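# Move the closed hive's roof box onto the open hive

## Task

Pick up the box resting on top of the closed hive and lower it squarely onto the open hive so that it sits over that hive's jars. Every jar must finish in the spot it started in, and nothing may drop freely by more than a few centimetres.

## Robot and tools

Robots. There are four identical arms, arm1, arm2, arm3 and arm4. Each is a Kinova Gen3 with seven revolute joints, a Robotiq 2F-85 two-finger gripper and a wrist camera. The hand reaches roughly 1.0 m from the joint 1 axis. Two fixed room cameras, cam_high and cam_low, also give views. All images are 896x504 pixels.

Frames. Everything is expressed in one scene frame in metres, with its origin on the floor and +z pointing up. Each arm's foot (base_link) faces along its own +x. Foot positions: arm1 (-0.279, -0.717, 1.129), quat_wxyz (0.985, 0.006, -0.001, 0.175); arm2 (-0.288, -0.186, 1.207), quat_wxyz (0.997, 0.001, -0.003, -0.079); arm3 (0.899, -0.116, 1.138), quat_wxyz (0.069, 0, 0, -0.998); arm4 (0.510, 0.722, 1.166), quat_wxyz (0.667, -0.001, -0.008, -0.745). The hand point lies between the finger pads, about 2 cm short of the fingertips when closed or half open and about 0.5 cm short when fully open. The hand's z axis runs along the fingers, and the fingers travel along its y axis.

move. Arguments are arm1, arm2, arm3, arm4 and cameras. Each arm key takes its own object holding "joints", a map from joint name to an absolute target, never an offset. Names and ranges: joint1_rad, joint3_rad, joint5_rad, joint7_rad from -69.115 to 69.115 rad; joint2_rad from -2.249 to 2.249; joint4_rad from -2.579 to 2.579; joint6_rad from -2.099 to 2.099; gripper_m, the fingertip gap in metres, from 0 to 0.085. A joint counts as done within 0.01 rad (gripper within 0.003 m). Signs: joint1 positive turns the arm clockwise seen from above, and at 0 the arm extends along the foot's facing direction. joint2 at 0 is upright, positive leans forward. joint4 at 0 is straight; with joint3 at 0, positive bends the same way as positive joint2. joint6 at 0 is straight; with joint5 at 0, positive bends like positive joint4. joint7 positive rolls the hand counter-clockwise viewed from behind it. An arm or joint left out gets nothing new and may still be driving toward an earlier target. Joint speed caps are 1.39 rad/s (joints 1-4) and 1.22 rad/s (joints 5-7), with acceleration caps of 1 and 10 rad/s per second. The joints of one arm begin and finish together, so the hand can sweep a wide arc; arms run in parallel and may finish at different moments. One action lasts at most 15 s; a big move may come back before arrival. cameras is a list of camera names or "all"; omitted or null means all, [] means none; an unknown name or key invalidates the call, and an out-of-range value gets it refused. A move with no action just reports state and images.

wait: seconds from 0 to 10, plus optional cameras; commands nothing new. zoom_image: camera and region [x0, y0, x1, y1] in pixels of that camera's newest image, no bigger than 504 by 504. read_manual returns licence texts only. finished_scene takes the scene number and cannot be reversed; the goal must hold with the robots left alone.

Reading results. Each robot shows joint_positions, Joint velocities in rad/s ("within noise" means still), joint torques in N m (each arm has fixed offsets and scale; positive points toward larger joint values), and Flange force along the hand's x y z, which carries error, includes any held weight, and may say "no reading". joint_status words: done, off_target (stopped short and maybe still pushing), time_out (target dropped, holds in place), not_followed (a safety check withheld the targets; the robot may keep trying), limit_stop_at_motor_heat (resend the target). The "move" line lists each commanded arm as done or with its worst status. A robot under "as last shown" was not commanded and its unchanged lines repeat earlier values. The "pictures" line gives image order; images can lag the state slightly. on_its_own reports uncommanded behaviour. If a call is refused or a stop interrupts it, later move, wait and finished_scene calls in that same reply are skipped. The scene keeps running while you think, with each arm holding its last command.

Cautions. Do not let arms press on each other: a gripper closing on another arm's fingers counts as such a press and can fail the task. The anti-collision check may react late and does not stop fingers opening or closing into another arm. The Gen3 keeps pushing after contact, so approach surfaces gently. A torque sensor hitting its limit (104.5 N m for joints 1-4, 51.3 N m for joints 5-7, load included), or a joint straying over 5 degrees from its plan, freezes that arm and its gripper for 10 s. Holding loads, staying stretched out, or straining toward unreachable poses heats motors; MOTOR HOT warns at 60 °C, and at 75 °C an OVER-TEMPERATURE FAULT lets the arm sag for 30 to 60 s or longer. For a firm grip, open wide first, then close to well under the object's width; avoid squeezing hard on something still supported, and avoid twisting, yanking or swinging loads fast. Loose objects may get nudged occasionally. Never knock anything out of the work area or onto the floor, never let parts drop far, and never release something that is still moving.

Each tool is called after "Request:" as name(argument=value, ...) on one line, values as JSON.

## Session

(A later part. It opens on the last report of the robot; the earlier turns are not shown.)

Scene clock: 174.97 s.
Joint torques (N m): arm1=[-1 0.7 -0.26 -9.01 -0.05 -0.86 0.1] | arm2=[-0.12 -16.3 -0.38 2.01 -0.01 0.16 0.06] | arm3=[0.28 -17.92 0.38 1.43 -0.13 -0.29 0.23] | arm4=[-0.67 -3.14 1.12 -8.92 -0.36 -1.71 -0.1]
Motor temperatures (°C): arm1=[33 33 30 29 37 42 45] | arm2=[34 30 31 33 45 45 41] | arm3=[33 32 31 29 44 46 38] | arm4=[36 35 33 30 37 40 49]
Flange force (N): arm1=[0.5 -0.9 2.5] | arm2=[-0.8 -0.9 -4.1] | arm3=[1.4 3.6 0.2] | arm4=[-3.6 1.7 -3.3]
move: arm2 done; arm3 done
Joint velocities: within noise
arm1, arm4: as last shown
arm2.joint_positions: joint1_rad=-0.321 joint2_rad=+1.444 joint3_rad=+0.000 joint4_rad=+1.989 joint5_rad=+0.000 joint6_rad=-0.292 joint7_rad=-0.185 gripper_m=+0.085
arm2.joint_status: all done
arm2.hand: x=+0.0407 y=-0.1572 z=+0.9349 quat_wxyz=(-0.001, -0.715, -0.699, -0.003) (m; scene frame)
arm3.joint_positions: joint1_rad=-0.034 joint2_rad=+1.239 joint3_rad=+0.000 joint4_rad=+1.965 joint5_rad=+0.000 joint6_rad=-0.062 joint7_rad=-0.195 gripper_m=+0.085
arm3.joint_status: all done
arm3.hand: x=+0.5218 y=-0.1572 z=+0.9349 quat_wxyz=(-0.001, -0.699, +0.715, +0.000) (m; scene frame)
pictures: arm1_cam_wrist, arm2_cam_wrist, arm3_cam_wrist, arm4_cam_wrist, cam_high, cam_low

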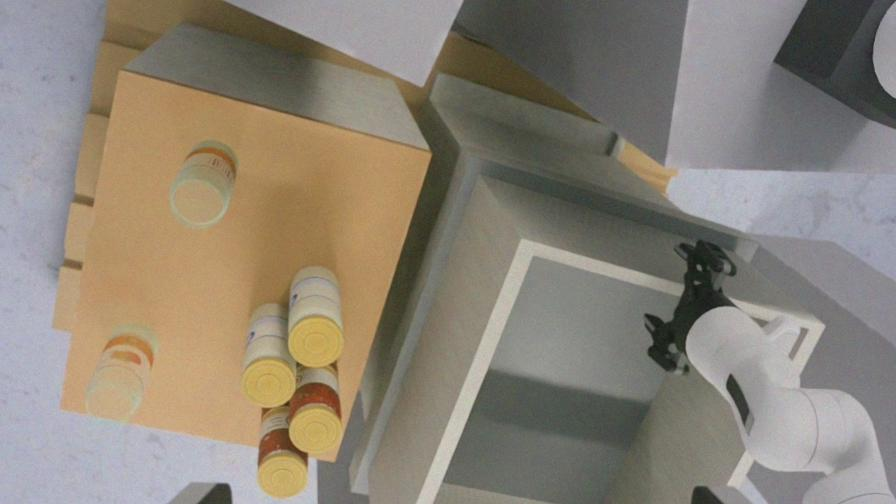

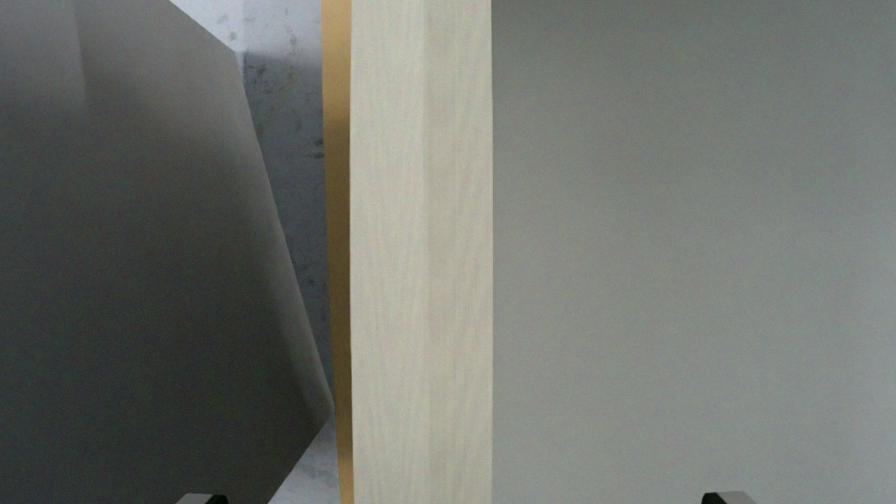

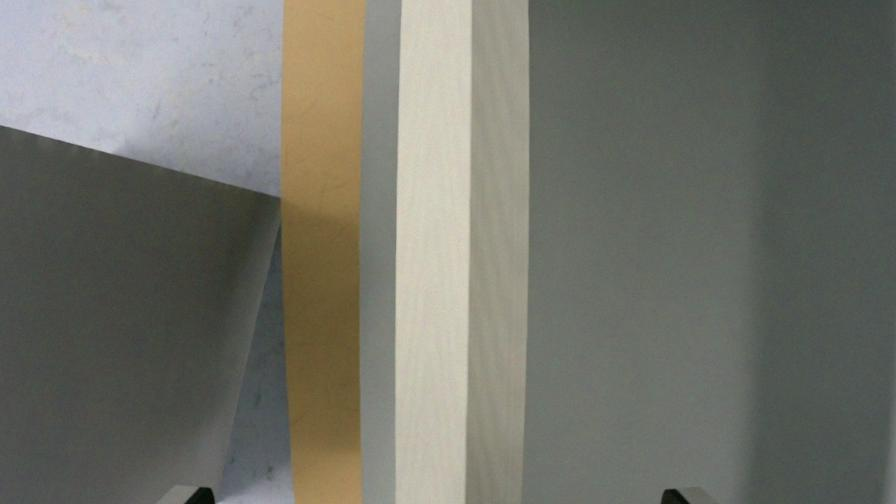

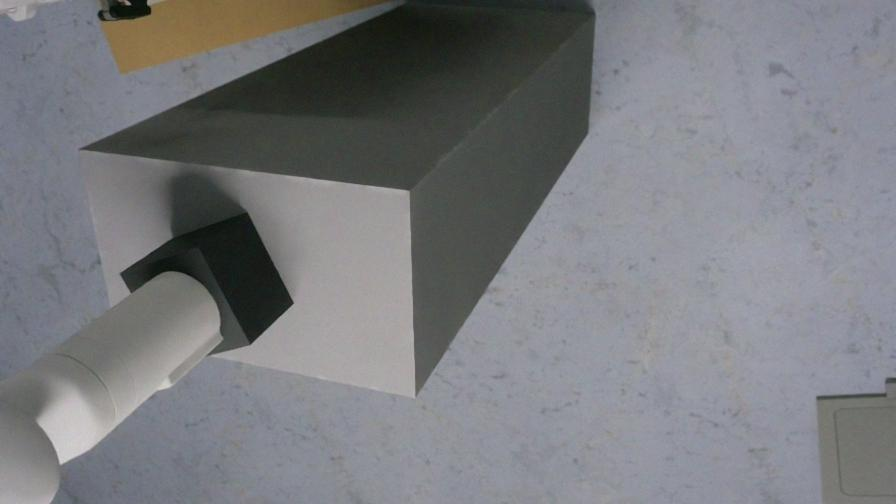

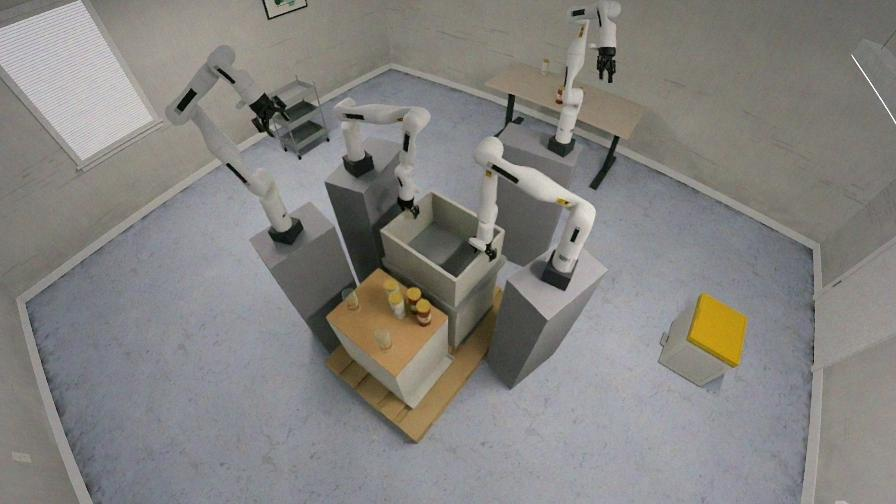

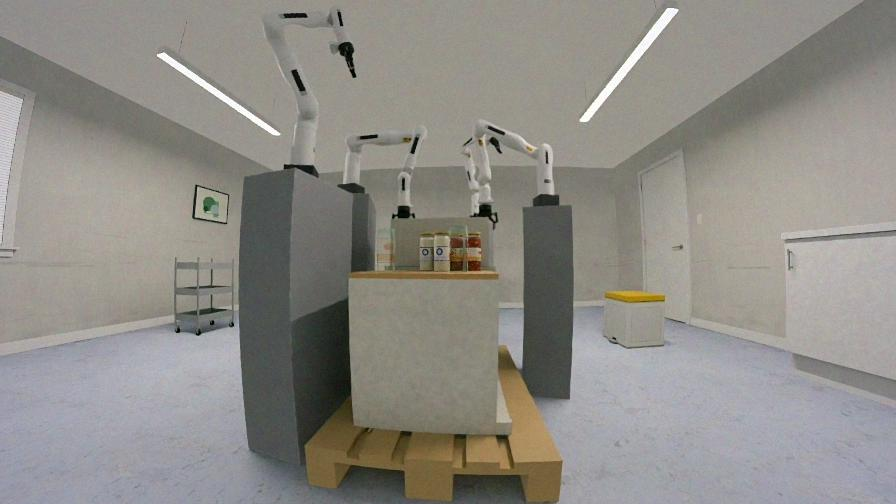

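Request:
move(arm2={"joints":{"joint1_rad":-0.3217,"joint2_rad":1.4473,"joint4_rad":2.0,"joint6_rad":-0.3057,"gripper_m":0.045}}, arm3={"joints":{"joint2_rad":1.2383,"joint4_rad":1.9584,"joint6_rad":-0.0551,"gripper_m":0.045}}, cameras=[])

Request:
move(arm2={"joints":{"gripper_m":0.0}}, arm3={"joints":{"gripper_m":0.0}})

Scene clock: 185.47 s.
Joint torques (N m): arm1=[-0.99 0.7 -0.21 -9.05 -0.03 -0.88 0.13] | arm2=[-0.13 -16.22 -0.35 2.16 -0.01 0.16 0.05] | arm3=[0.41 -18.07 0.44 1.55 -0.1 -0.28 0.23] | arm4=[-0.65 -3.08 1.1 -8.95 -0.36 -1.7 -0.1]
Motor temperatures (°C): arm1=[33 33 30 29 37 42 45] | arm2=[34 30 31 33 45 45 41] | arm3=[33 32 31 29 44 46 38] | arm4=[36 35 33 30 37 40 49]
Flange force (N): arm1=[0.6 -0.7 2.5] | arm2=[-0.8 -0.8 -4.0] | arm3=[1.8 4.0 0.7] | arm4=[-3.4 1.8 -3.2]
move: arm2 done; arm3 done
Joint velocities: within noise
arm1, arm4: as last shown
arm2.joint_positions: joint1_rad=-0.322 joint2_rad=+1.447 joint3_rad=+0.000 joint4_rad=+2.000 joint5_rad=+0.000 joint6_rad=-0.306 joint7_rad=-0.185 gripper_m=+0.045
arm2.joint_status: all done
arm2.hand: x=+0.0367 y=-0.1575 z=+0.9349 quat_wxyz=(-0.001, -0.715, -0.699, -0.003) (m; scene frame)
arm3.joint_positions: joint1_rad=-0.034 joint2_rad=+1.238 joint3_rad=+0.000 joint4_rad=+1.958 joint5_rad=+0.000 joint6_rad=-0.055 joint7_rad=-0.195 gripper_m=+0.045
arm3.joint_status: all done
arm3.hand: x=+0.5199 y=-0.1576 z=+0.9349 quat_wxyz=(-0.001, -0.699, +0.715, +0.000) (m; scene frame)
pictures: none
No camera images: "cameras" was empty.

Scene clock: 186.30 s.
Joint torques (N m): arm1=[-1.04 0.72 -0.26 -8.99 0.04 -0.88 0.11] | arm2=[-0.28 -14.33 0.03 -8.42 0.15 -3.64 0.36] | arm3=[-0.17 -10.25 -0.2 3.78 0.27 1.38 0.66] | arm4=[-0.73 -3.13 0.95 -8.96 -0.33 -1.72 -0.11]
Motor temperatures (°C): arm1=[33 33 30 29 37 42 45] | arm2=[34 30 31 33 45 45 41] | arm3=[33 32 31 29 44 46 38] | arm4=[36 35 33 30 37 40 49]
Flange force (N): arm1=[0.5 -0.8 2.3] | arm2=[-1.9 -14.6 -32.2] | arm3=[1.7 6.7 -14.2] | arm4=[-3.1 1.3 -3.2]
move: arm2 off_target; arm3 off_target
Joint velocities: within noise
arm1, arm4: as last shown
arm2.joint_positions: joint1_rad=-0.322 joint2_rad=+1.447 joint3_rad=+0.000 joint4_rad=+2.000 joint5_rad=+0.000 joint6_rad=-0.306 joint7_rad=-0.185 gripper_m=+0.017
arm2.joint_status: gripper_m off_target (ended at +0.017, target +0.000)
arm2.hand: x=+0.0367 y=-0.1575 z=+0.9349 quat_wxyz=(-0.001, -0.715, -0.699, -0.003) (m; scene frame)
arm3.joint_positions: joint1_rad=-0.034 joint2_rad=+1.238 joint3_rad=+0.000 joint4_rad=+1.958 joint5_rad=+0.000 joint6_rad=-0.055 joint7_rad=-0.195 gripper_m=+0.017
arm3.joint_status: gripper_m off_target (ended at +0.017, target +0.000)
arm3.hand: x=+0.5199 y=-0.1576 z=+0.9350 quat_wxyz=(-0.001, -0.699, +0.715, +0.000) (m; scene frame)
pictures: arm1_cam_wrist, arm2_cam_wrist, arm3_cam_wrist, arm4_cam_wrist, cam_high, cam_low

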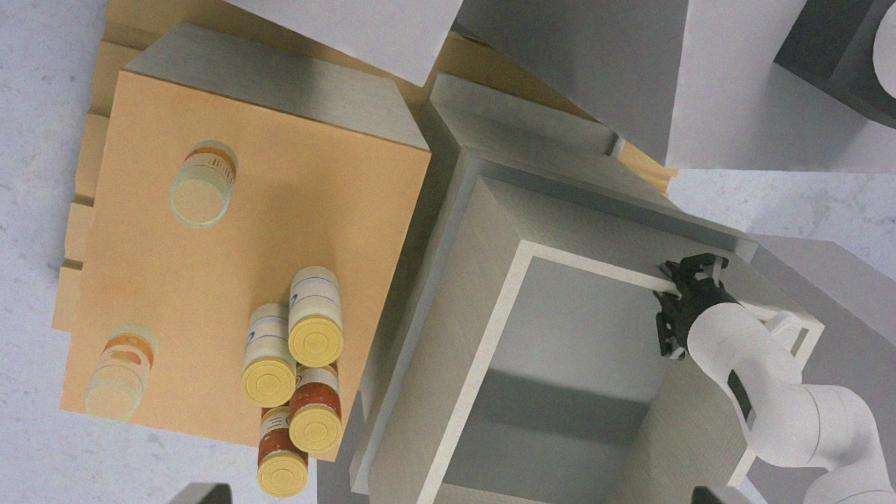

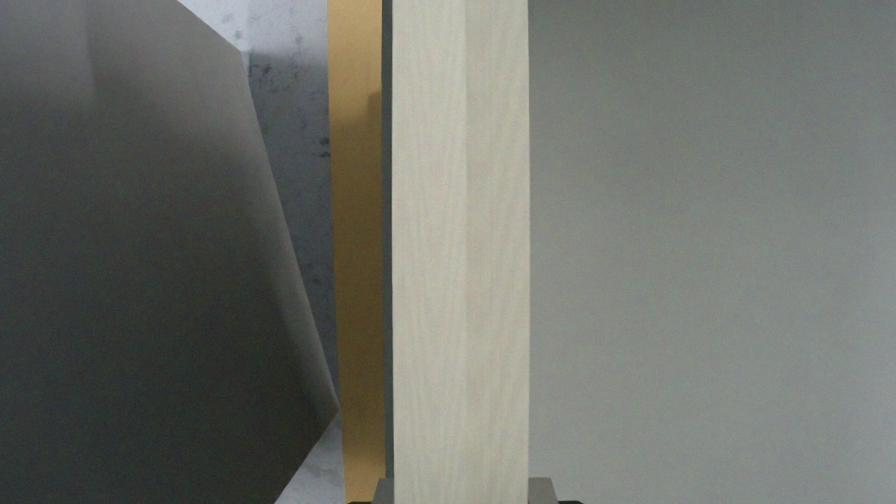

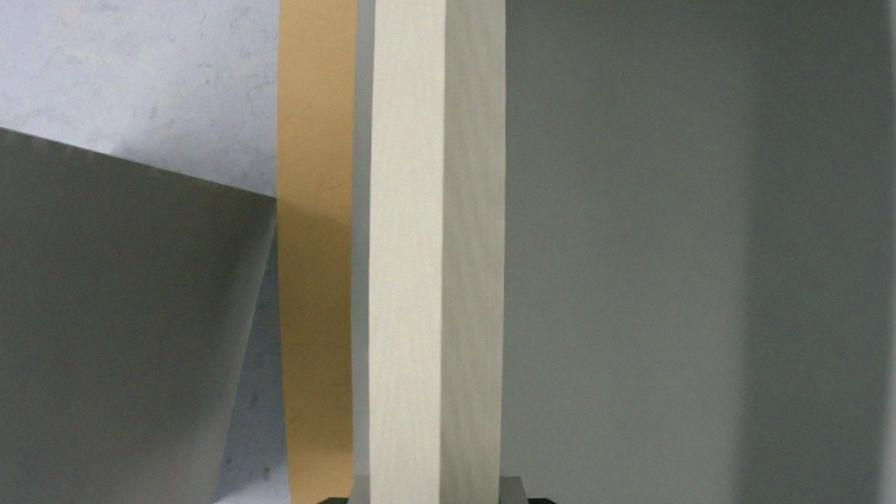

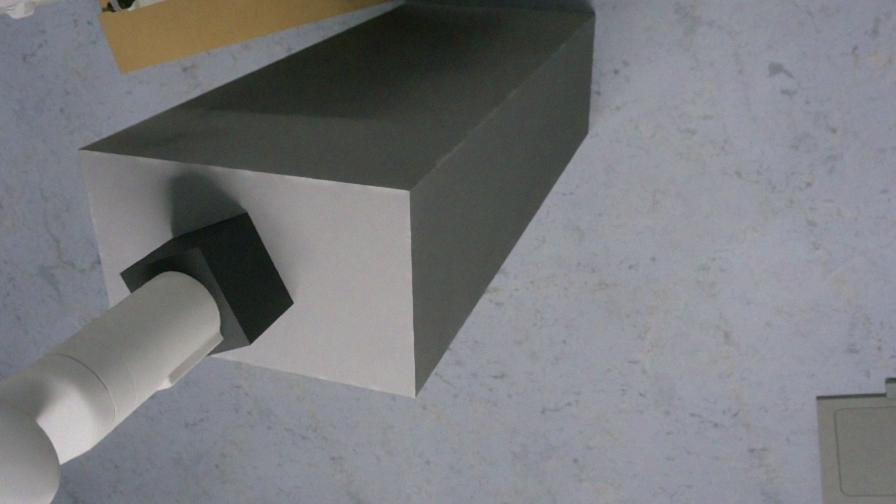

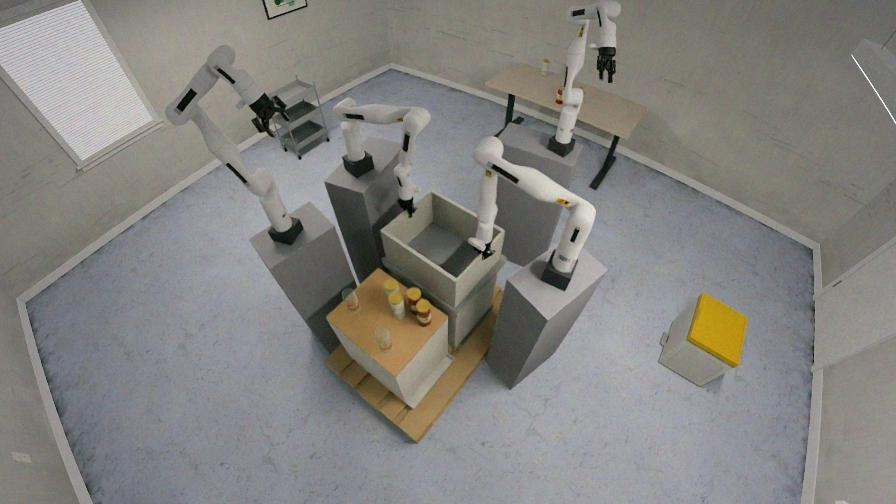

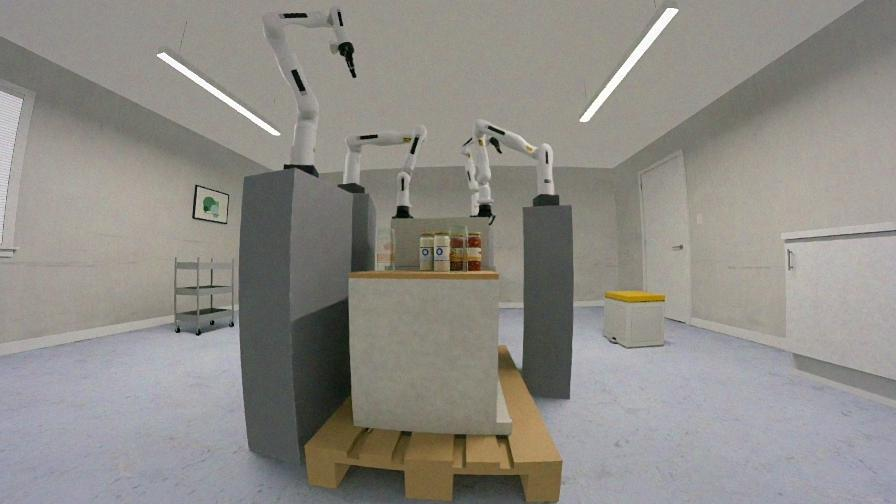

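Request:
move(arm1={"joints":{"joint1_rad":0.033,"joint2_rad":0.489,"joint3_rad":0,"joint4_rad":0.9985,"joint5_rad":0,"joint6_rad":1.654,"joint7_rad":-1.89}}, cameras=[])

Request:
wait(seconds=0.5, cameras=["arm1_cam_wrist"])

Request:
zoom_image(camera="arm1_cam_wrist", region=[0, 0, 448, 504])

Request:
zoom_image(camera="arm1_cam_wrist", region=[448, 0, 896, 504])

Scene clock: 235.77 s.
Joint torques (N m): arm1=[-1.21 -17.81 -0.3 -9.42 0.08 0.14 0.16] | arm2=[-0.1 -14.16 0.27 -8.92 0.08 -3.81 0.34] | arm3=[-0.14 -9.89 -0.23 3.87 0.3 1.52 0.72] | arm4=[-0.69 -3.11 1.05 -8.94 -0.35 -1.69 -0.05]
Motor temperatures (°C): arm1=[33 33 30 29 37 42 45] | arm2=[34 30 31 33 45 45 41] | arm3=[33 32 31 29 44 46 38] | arm4=[36 35 33 30 37 40 49]
Flange force (N): arm1=[-3.2 2.6 2.6] | arm2=[-1.5 -15.3 -33.7] | arm3=[1.8 6.6 -14.9] | arm4=[-3.4 1.8 -3.2]
move: arm1 done
Joint velocities: within noise
arm1.joint_positions: joint1_rad=+0.033 joint2_rad=+0.489 joint3_rad=+0.000 joint4_rad=+0.999 joint5_rad=+0.000 joint6_rad=+1.654 joint7_rad=-1.890 gripper_m=+0.085
arm1.joint_status: all done
arm1.hand: x=+0.2139 y=-0.5850 z=+1.5021 quat_wxyz=(+0.006, -1.000, +0.000, +0.000) (m; scene frame)
arm2, arm3, arm4: as last shown
arm3.hand: x=+0.5199 y=-0.1576 z=+0.9349 quat_wxyz=(-0.001, -0.699, +0.715, +0.000) (m; scene frame)
pictures: none
No camera images: "cameras" was empty.

Scene clock: 236.27 s.
Joint torques (N m): arm1=[-1.22 -17.87 -0.3 -9.38 0.06 0.14 0.12] | arm2=[-0.14 -14.17 0.25 -8.96 0.08 -3.8 0.34] | arm3=[-0.21 -9.91 -0.16 3.9 0.27 1.49 0.68] | arm4=[-0.65 -3.13 1.1 -8.94 -0.33 -1.71 -0.06]
Motor temperatures (°C): arm1=[33 33 30 29 37 42 45] | arm2=[34 30 31 33 45 45 41] | arm3=[33 32 31 29 44 46 38] | arm4=[36 35 33 30 37 40 49]
Flange force (N): arm1=[-2.9 2.6 2.5] | arm2=[-1.6 -15.4 -33.8] | arm3=[1.6 6.8 -14.8] | arm4=[-3.6 1.8 -3.3]
Joint velocities: within noise
arm1.joint_positions: joint1_rad=+0.033 joint2_rad=+0.489 joint3_rad=+0.000 joint4_rad=+0.999 joint5_rad=+0.000 joint6_rad=+1.654 joint7_rad=-1.890 gripper_m=+0.085
arm1.joint_status: all done
arm1.hand: x=+0.2139 y=-0.5850 z=+1.5020 quat_wxyz=(+0.006, -1.000, +0.000, +0.000) (m; scene frame)
arm2.joint_positions: joint1_rad=-0.322 joint2_rad=+1.447 joint3_rad=+0.000 joint4_rad=+2.000 joint5_rad=+0.000 joint6_rad=-0.306 joint7_rad=-0.185 gripper_m=+0.017
arm2.joint_status: not commanded
arm2.hand: x=+0.0367 y=-0.1575 z=+0.9349 quat_wxyz=(-0.001, -0.715, -0.699, -0.003) (m; scene frame)
arm3.joint_positions: joint1_rad=-0.034 joint2_rad=+1.238 joint3_rad=+0.000 joint4_rad=+1.958 joint5_rad=+0.000 joint6_rad=-0.055 joint7_rad=-0.195 gripper_m=+0.017
arm3.joint_status: not commanded
arm3.hand: x=+0.5199 y=-0.1576 z=+0.9349 quat_wxyz=(-0.001, -0.699, +0.715, +0.000) (m; scene frame)
arm4.joint_positions: joint1_rad=-0.828 joint2_rad=-0.298 joint3_rad=-0.033 joint4_rad=+1.506 joint5_rad=+0.015 joint6_rad=+1.400 joint7_rad=+2.200 gripper_m=+0.085
arm4.joint_status: not commanded
arm4.hand: x=+0.7087 y=+0.4689 z=+1.7020 quat_wxyz=(-0.194, -0.092, -0.958, +0.190) (m; scene frame)
wait: 0.50 s; at rest by 0.27 s
pictures: arm1_cam_wrist

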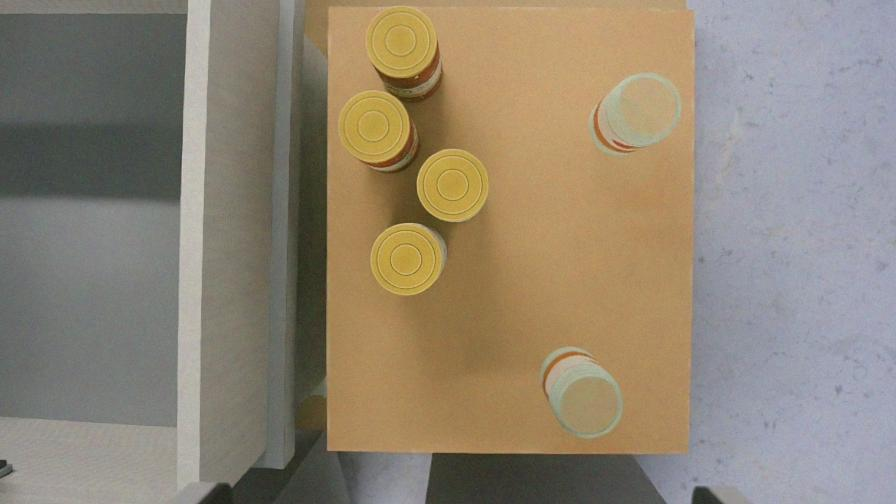

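Scaled by 1.000.

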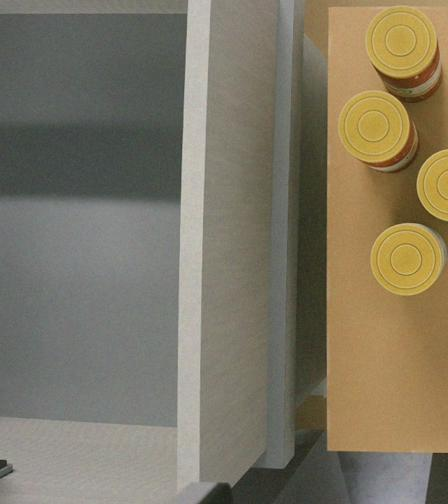

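Scaled by 1.000.

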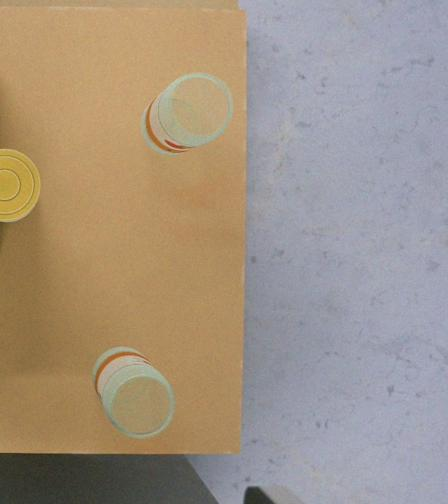

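Request:
move(arm1={"joints":{"joint1_rad":2.0,"joint2_rad":0.3,"joint4_rad":1.6,"joint6_rad":1.0}}, arm2={"joints":{"joint2_rad":1.3189,"joint4_rad":2.0948,"joint6_rad":-0.2721}}, arm3={"joints":{"joint2_rad":1.108,"joint4_rad":2.0213,"joint6_rad":0.0123}})

Scene clock: 310.93 s.
Joint torques (N m): arm1=[-1.02 -14.79 -0.26 -9.59 0.09 -0.47 0.18] | arm2=[-0.61 -22.63 -0.84 3.48 0.21 -0.1 0.22] | arm3=[-0.31 -21.71 -0.11 2.24 0.16 1.1 0.57] | arm4=[-0.71 -3.13 1.1 -8.88 -0.35 -1.68 -0.1]
Motor temperatures (°C): arm1=[33 34 30 29 37 42 45] | arm2=[34 30 31 33 45 45 41] | arm3=[33 32 31 29 44 45 38] | arm4=[36 35 33 30 37 40 49]
Flange force (N): arm1=[-2.3 2.7 0.9] | arm2=[-1.8 -0.2 16.1] | arm3=[0.8 4.1 14.4] | arm4=[-3.6 1.6 -3.3]
move: arm1 done; arm2 done; arm3 done
Joint velocities: within noise
arm1.joint_positions: joint1_rad=+2.000 joint2_rad=+0.300 joint3_rad=+0.000 joint4_rad=+1.600 joint5_rad=+0.000 joint6_rad=+1.000 joint7_rad=-1.890 gripper_m=+0.085
arm1.joint_status: all done
arm1.hand: x=-0.3421 y=-1.2135 z=+1.4060 quat_wxyz=(-0.071, -0.550, +0.827, -0.090) (m; scene frame)
arm2.joint_positions: joint1_rad=-0.322 joint2_rad=+1.319 joint3_rad=+0.000 joint4_rad=+2.095 joint5_rad=+0.000 joint6_rad=-0.272 joint7_rad=-0.185 gripper_m=+0.017
arm2.joint_status: all done
arm2.hand: x=+0.0365 y=-0.1576 z=+0.9850 quat_wxyz=(-0.001, -0.715, -0.699, -0.003) (m; scene frame)
arm3.joint_positions: joint1_rad=-0.034 joint2_rad=+1.108 joint3_rad=+0.000 joint4_rad=+2.021 joint5_rad=+0.000 joint6_rad=+0.012 joint7_rad=-0.195 gripper_m=+0.017
arm3.joint_status: all done
arm3.hand: x=+0.5200 y=-0.1575 z=+0.9850 quat_wxyz=(-0.001, -0.699, +0.715, +0.000) (m; scene frame)
arm4: as last shown
pictures: arm1_cam_wrist, arm2_cam_wrist, arm3_cam_wrist, arm4_cam_wrist, cam_high, cam_low

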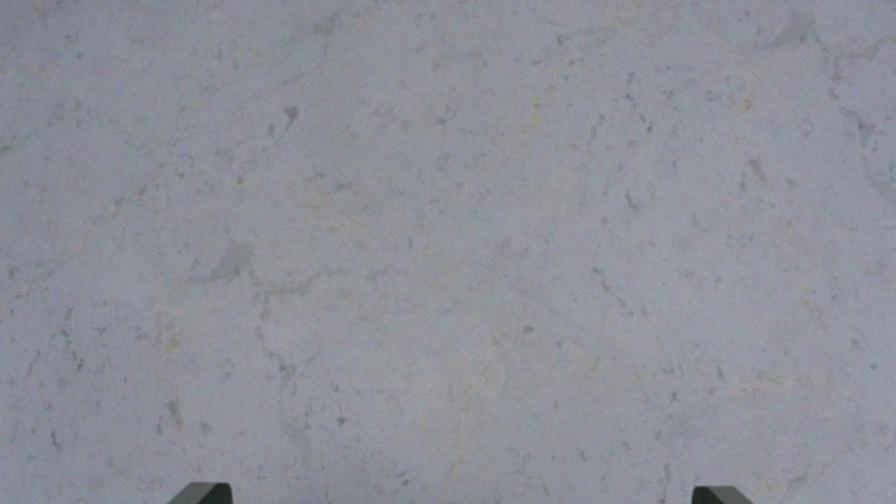

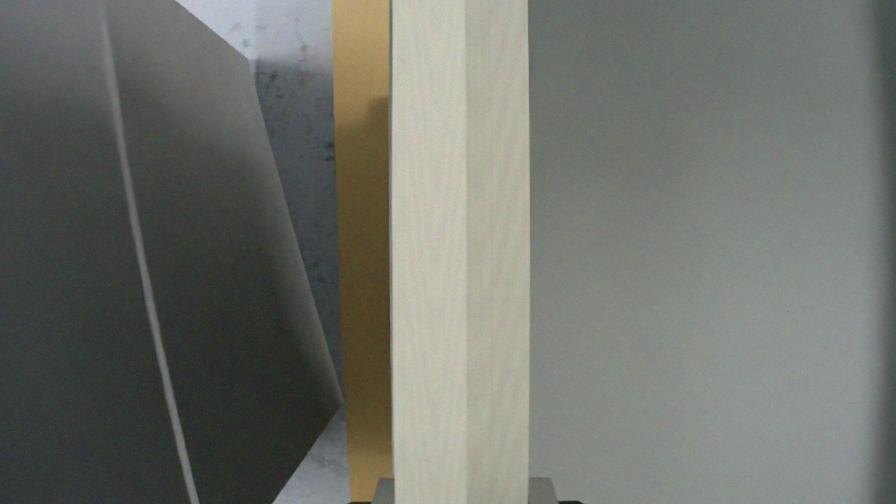

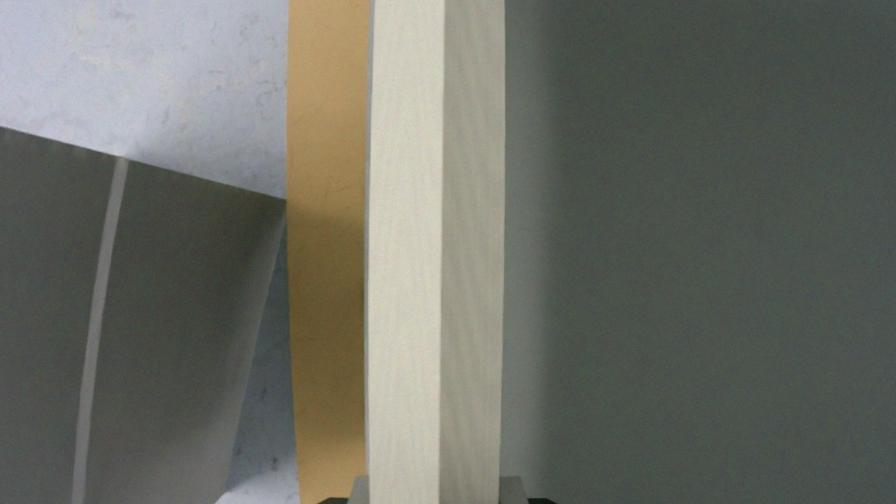

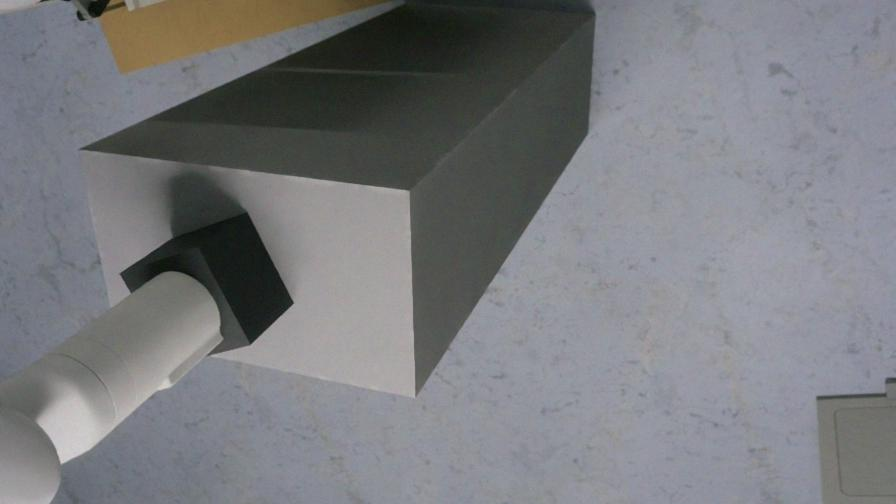

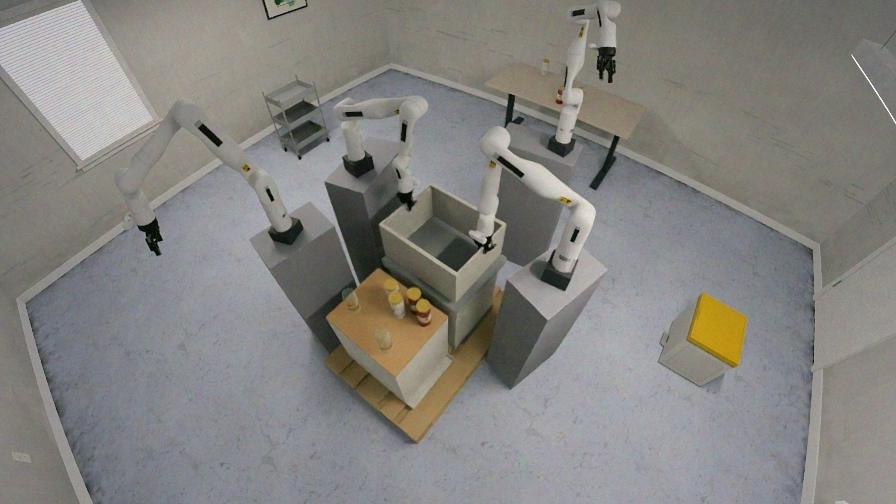

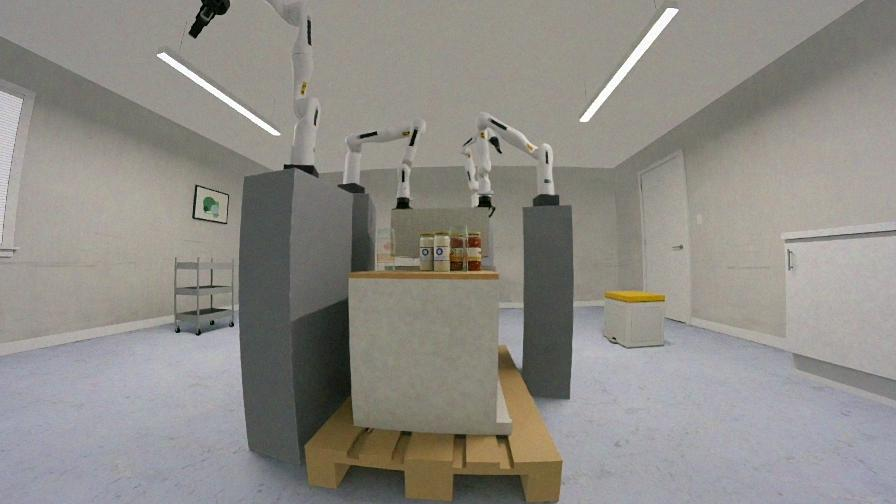

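Request:
move(arm2={"joints":{"joint2_rad":1.1371,"joint4_rad":2.193,"joint6_rad":-0.1885}}, arm3={"joints":{"joint2_rad":0.9342,"joint4_rad":2.0732,"joint6_rad":0.1342}}, cameras=[])

Request:
move(arm2={"joints":{"joint2_rad":0.9284,"joint4_rad":2.2578,"joint6_rad":-0.0446}}, arm3={"joints":{"joint2_rad":0.7481,"joint4_rad":2.0892,"joint6_rad":0.3043}}, cameras=["cam_low"])

Request:
move(arm2={"joints":{"joint1_rad":-0.0258,"joint2_rad":0.9277,"joint4_rad":2.2369,"joint6_rad":-0.023,"joint7_rad":0.1154}}, arm3={"joints":{"joint1_rad":-0.2634,"joint2_rad":0.7676,"joint4_rad":2.0137,"joint6_rad":0.3603,"joint7_rad":-0.4188}}, cameras=["cam_low","cam_high"])

Scene clock: 344.67 s.
Joint torques (N m): arm1=[-0.93 -14.9 -0.29 -9.56 0.12 -0.49 0.15] | arm2=[-0.5 -23.75 -0.54 1.12 0.16 -0.84 0.19] | arm3=[-0.33 -20.16 -0.17 0.59 0.05 1.39 0.45] | arm4=[-0.6 -3.12 1.05 -8.92 -0.31 -1.69 -0.13]
Motor temperatures (°C): arm1=[33 34 30 29 37 42 45] | arm2=[34 31 31 33 45 45 41] | arm3=[33 33 31 29 44 45 38] | arm4=[35 35 33 30 37 40 49]
Flange force (N): arm1=[-2.0 2.5 1.0] | arm2=[-1.6 -2.2 18.2] | arm3=[0.4 2.9 12.1] | arm4=[-3.3 1.5 -3.3]
move: arm2 done; arm3 done
Joint velocities: within noise
arm1, arm4: as last shown
arm2.joint_positions: joint1_rad=-0.322 joint2_rad=+1.137 joint3_rad=+0.000 joint4_rad=+2.193 joint5_rad=+0.000 joint6_rad=-0.188 joint7_rad=-0.185 gripper_m=+0.017
arm2.joint_status: all done
arm2.hand: x=+0.0360 y=-0.1577 z=+1.0509 quat_wxyz=(-0.001, -0.715, -0.699, -0.003) (m; scene frame)
arm3.joint_positions: joint1_rad=-0.034 joint2_rad=+0.934 joint3_rad=+0.000 joint4_rad=+2.073 joint5_rad=+0.000 joint6_rad=+0.134 joint7_rad=-0.195 gripper_m=+0.017
arm3.joint_status: all done
arm3.hand: x=+0.5199 y=-0.1575 z=+1.0501 quat_wxyz=(-0.001, -0.699, +0.715, +0.000) (m; scene frame)
pictures: none
No camera images: "cameras" was empty.

Scene clock: 345.90 s.
Joint torques (N m): arm1=[-1.06 -14.82 -0.25 -9.55 0.1 -0.49 0.14] | arm2=[-0.45 -23.1 -0.49 -1.4 0.09 -0.95 0.22] | arm3=[-0.09 -18.89 -0.12 -1.52 -0.1 1.41 0.45] | arm4=[-0.72 -3.14 0.99 -8.92 -0.36 -1.69 -0.09]
Motor temperatures (°C): arm1=[33 34 30 29 37 42 45] | arm2=[34 31 31 33 45 45 41] | arm3=[33 33 31 29 44 45 38] | arm4=[35 35 33 30 37 40 49]
Flange force (N): arm1=[-2.1 2.8 0.9] | arm2=[-1.3 -3.2 19.0] | arm3=[1.1 2.3 11.0] | arm4=[-3.4 1.4 -3.2]
move: arm2 done; arm3 done
Joint velocities: within noise
arm1, arm4: as last shown
arm2.joint_positions: joint1_rad=-0.322 joint2_rad=+0.928 joint3_rad=+0.000 joint4_rad=+2.258 joint5_rad=+0.000 joint6_rad=-0.045 joint7_rad=-0.185 gripper_m=+0.017
arm2.joint_status: all done
arm2.hand: x=+0.0356 y=-0.1578 z=+1.1209 quat_wxyz=(-0.001, -0.715, -0.699, -0.003) (m; scene frame)
arm3.joint_positions: joint1_rad=-0.034 joint2_rad=+0.748 joint3_rad=+0.000 joint4_rad=+2.089 joint5_rad=+0.000 joint6_rad=+0.304 joint7_rad=-0.195 gripper_m=+0.017
arm3.joint_status: all done
arm3.hand: x=+0.5200 y=-0.1574 z=+1.1200 quat_wxyz=(-0.001, -0.699, +0.715, +0.000) (m; scene frame)
pictures: cam_low

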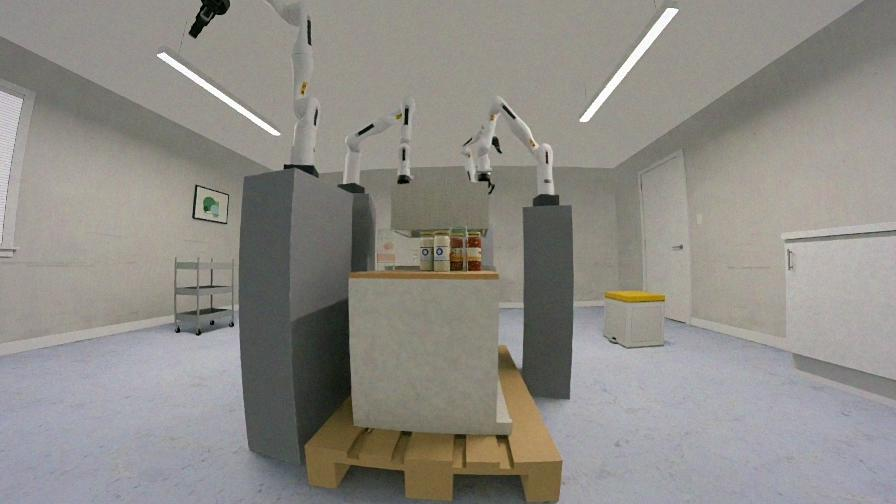

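Scene clock: 347.30 s.
Joint torques (N m): arm1=[-0.99 -14.83 -0.3 -9.52 0.09 -0.52 0.15] | arm2=[-1.21 -27.83 -1.57 -10.84 -0.15 -4.95 -0.08] | arm3=[2.49 -24.64 3.05 -10.56 0.47 -2.83 0.33] | arm4=[-0.67 -3.16 1.03 -8.99 -0.38 -1.68 -0.07]
Motor temperatures (°C): arm1=[33 34 30 29 37 42 45] | arm2=[34 31 31 33 45 45 41] | arm3=[33 33 31 29 44 45 38] | arm4=[35 35 33 30 37 40 49]
Flange force (N): arm1=[-2.0 2.6 0.8] | arm2=[-0.3 -19.8 17.2] | arm3=[2.5 -13.1 12.5] | arm4=[-3.3 1.7 -3.0]
move: arm2 done; arm3 done
Joint velocities: within noise
arm1, arm4: as last shown
arm2.joint_positions: joint1_rad=-0.026 joint2_rad=+0.928 joint3_rad=+0.000 joint4_rad=+2.237 joint5_rad=+0.000 joint6_rad=-0.023 joint7_rad=+0.115 gripper_m=+0.017
arm2.joint_status: all done
arm2.hand: x=+0.0363 y=-0.2539 z=+1.1208 quat_wxyz=(-0.001, -0.713, -0.701, -0.003) (m; scene frame)
arm3.joint_positions: joint1_rad=-0.263 joint2_rad=+0.768 joint3_rad=+0.000 joint4_rad=+2.014 joint5_rad=+0.000 joint6_rad=+0.360 joint7_rad=-0.419 gripper_m=+0.017
arm3.joint_status: all done
arm3.hand: x=+0.5184 y=-0.2513 z=+1.1202 quat_wxyz=(-0.001, -0.701, +0.713, +0.000) (m; scene frame)
pictures: cam_high, cam_low

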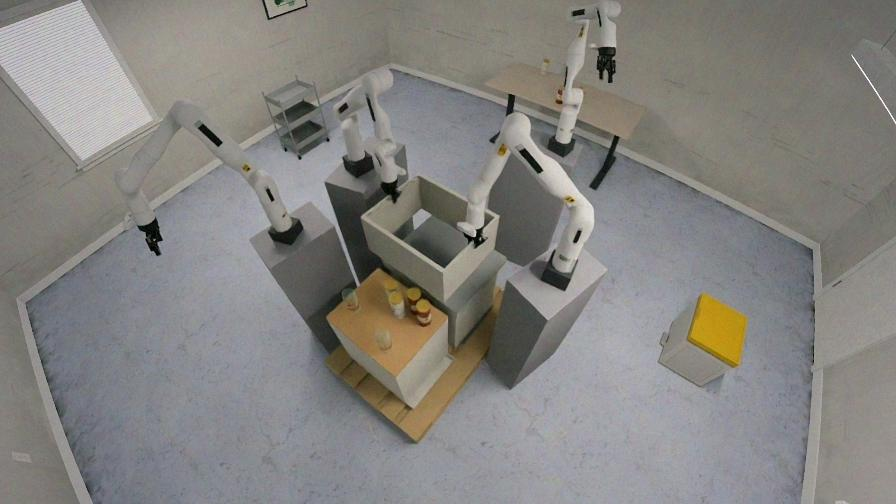

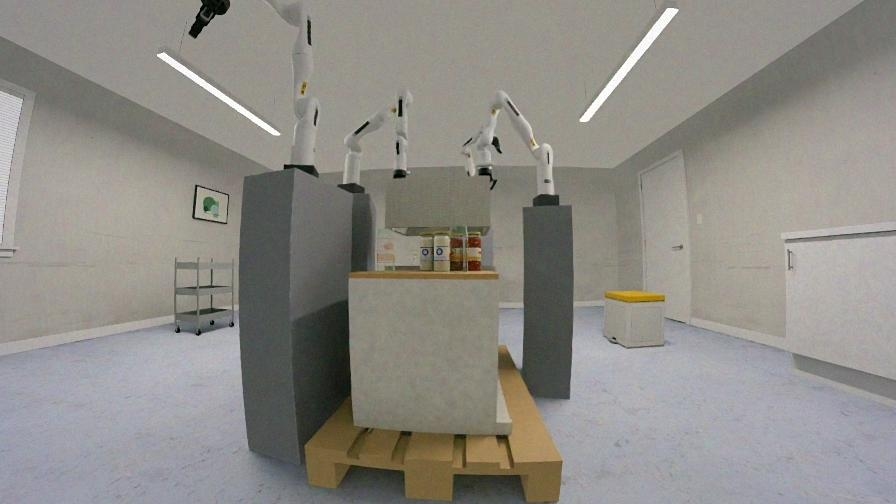

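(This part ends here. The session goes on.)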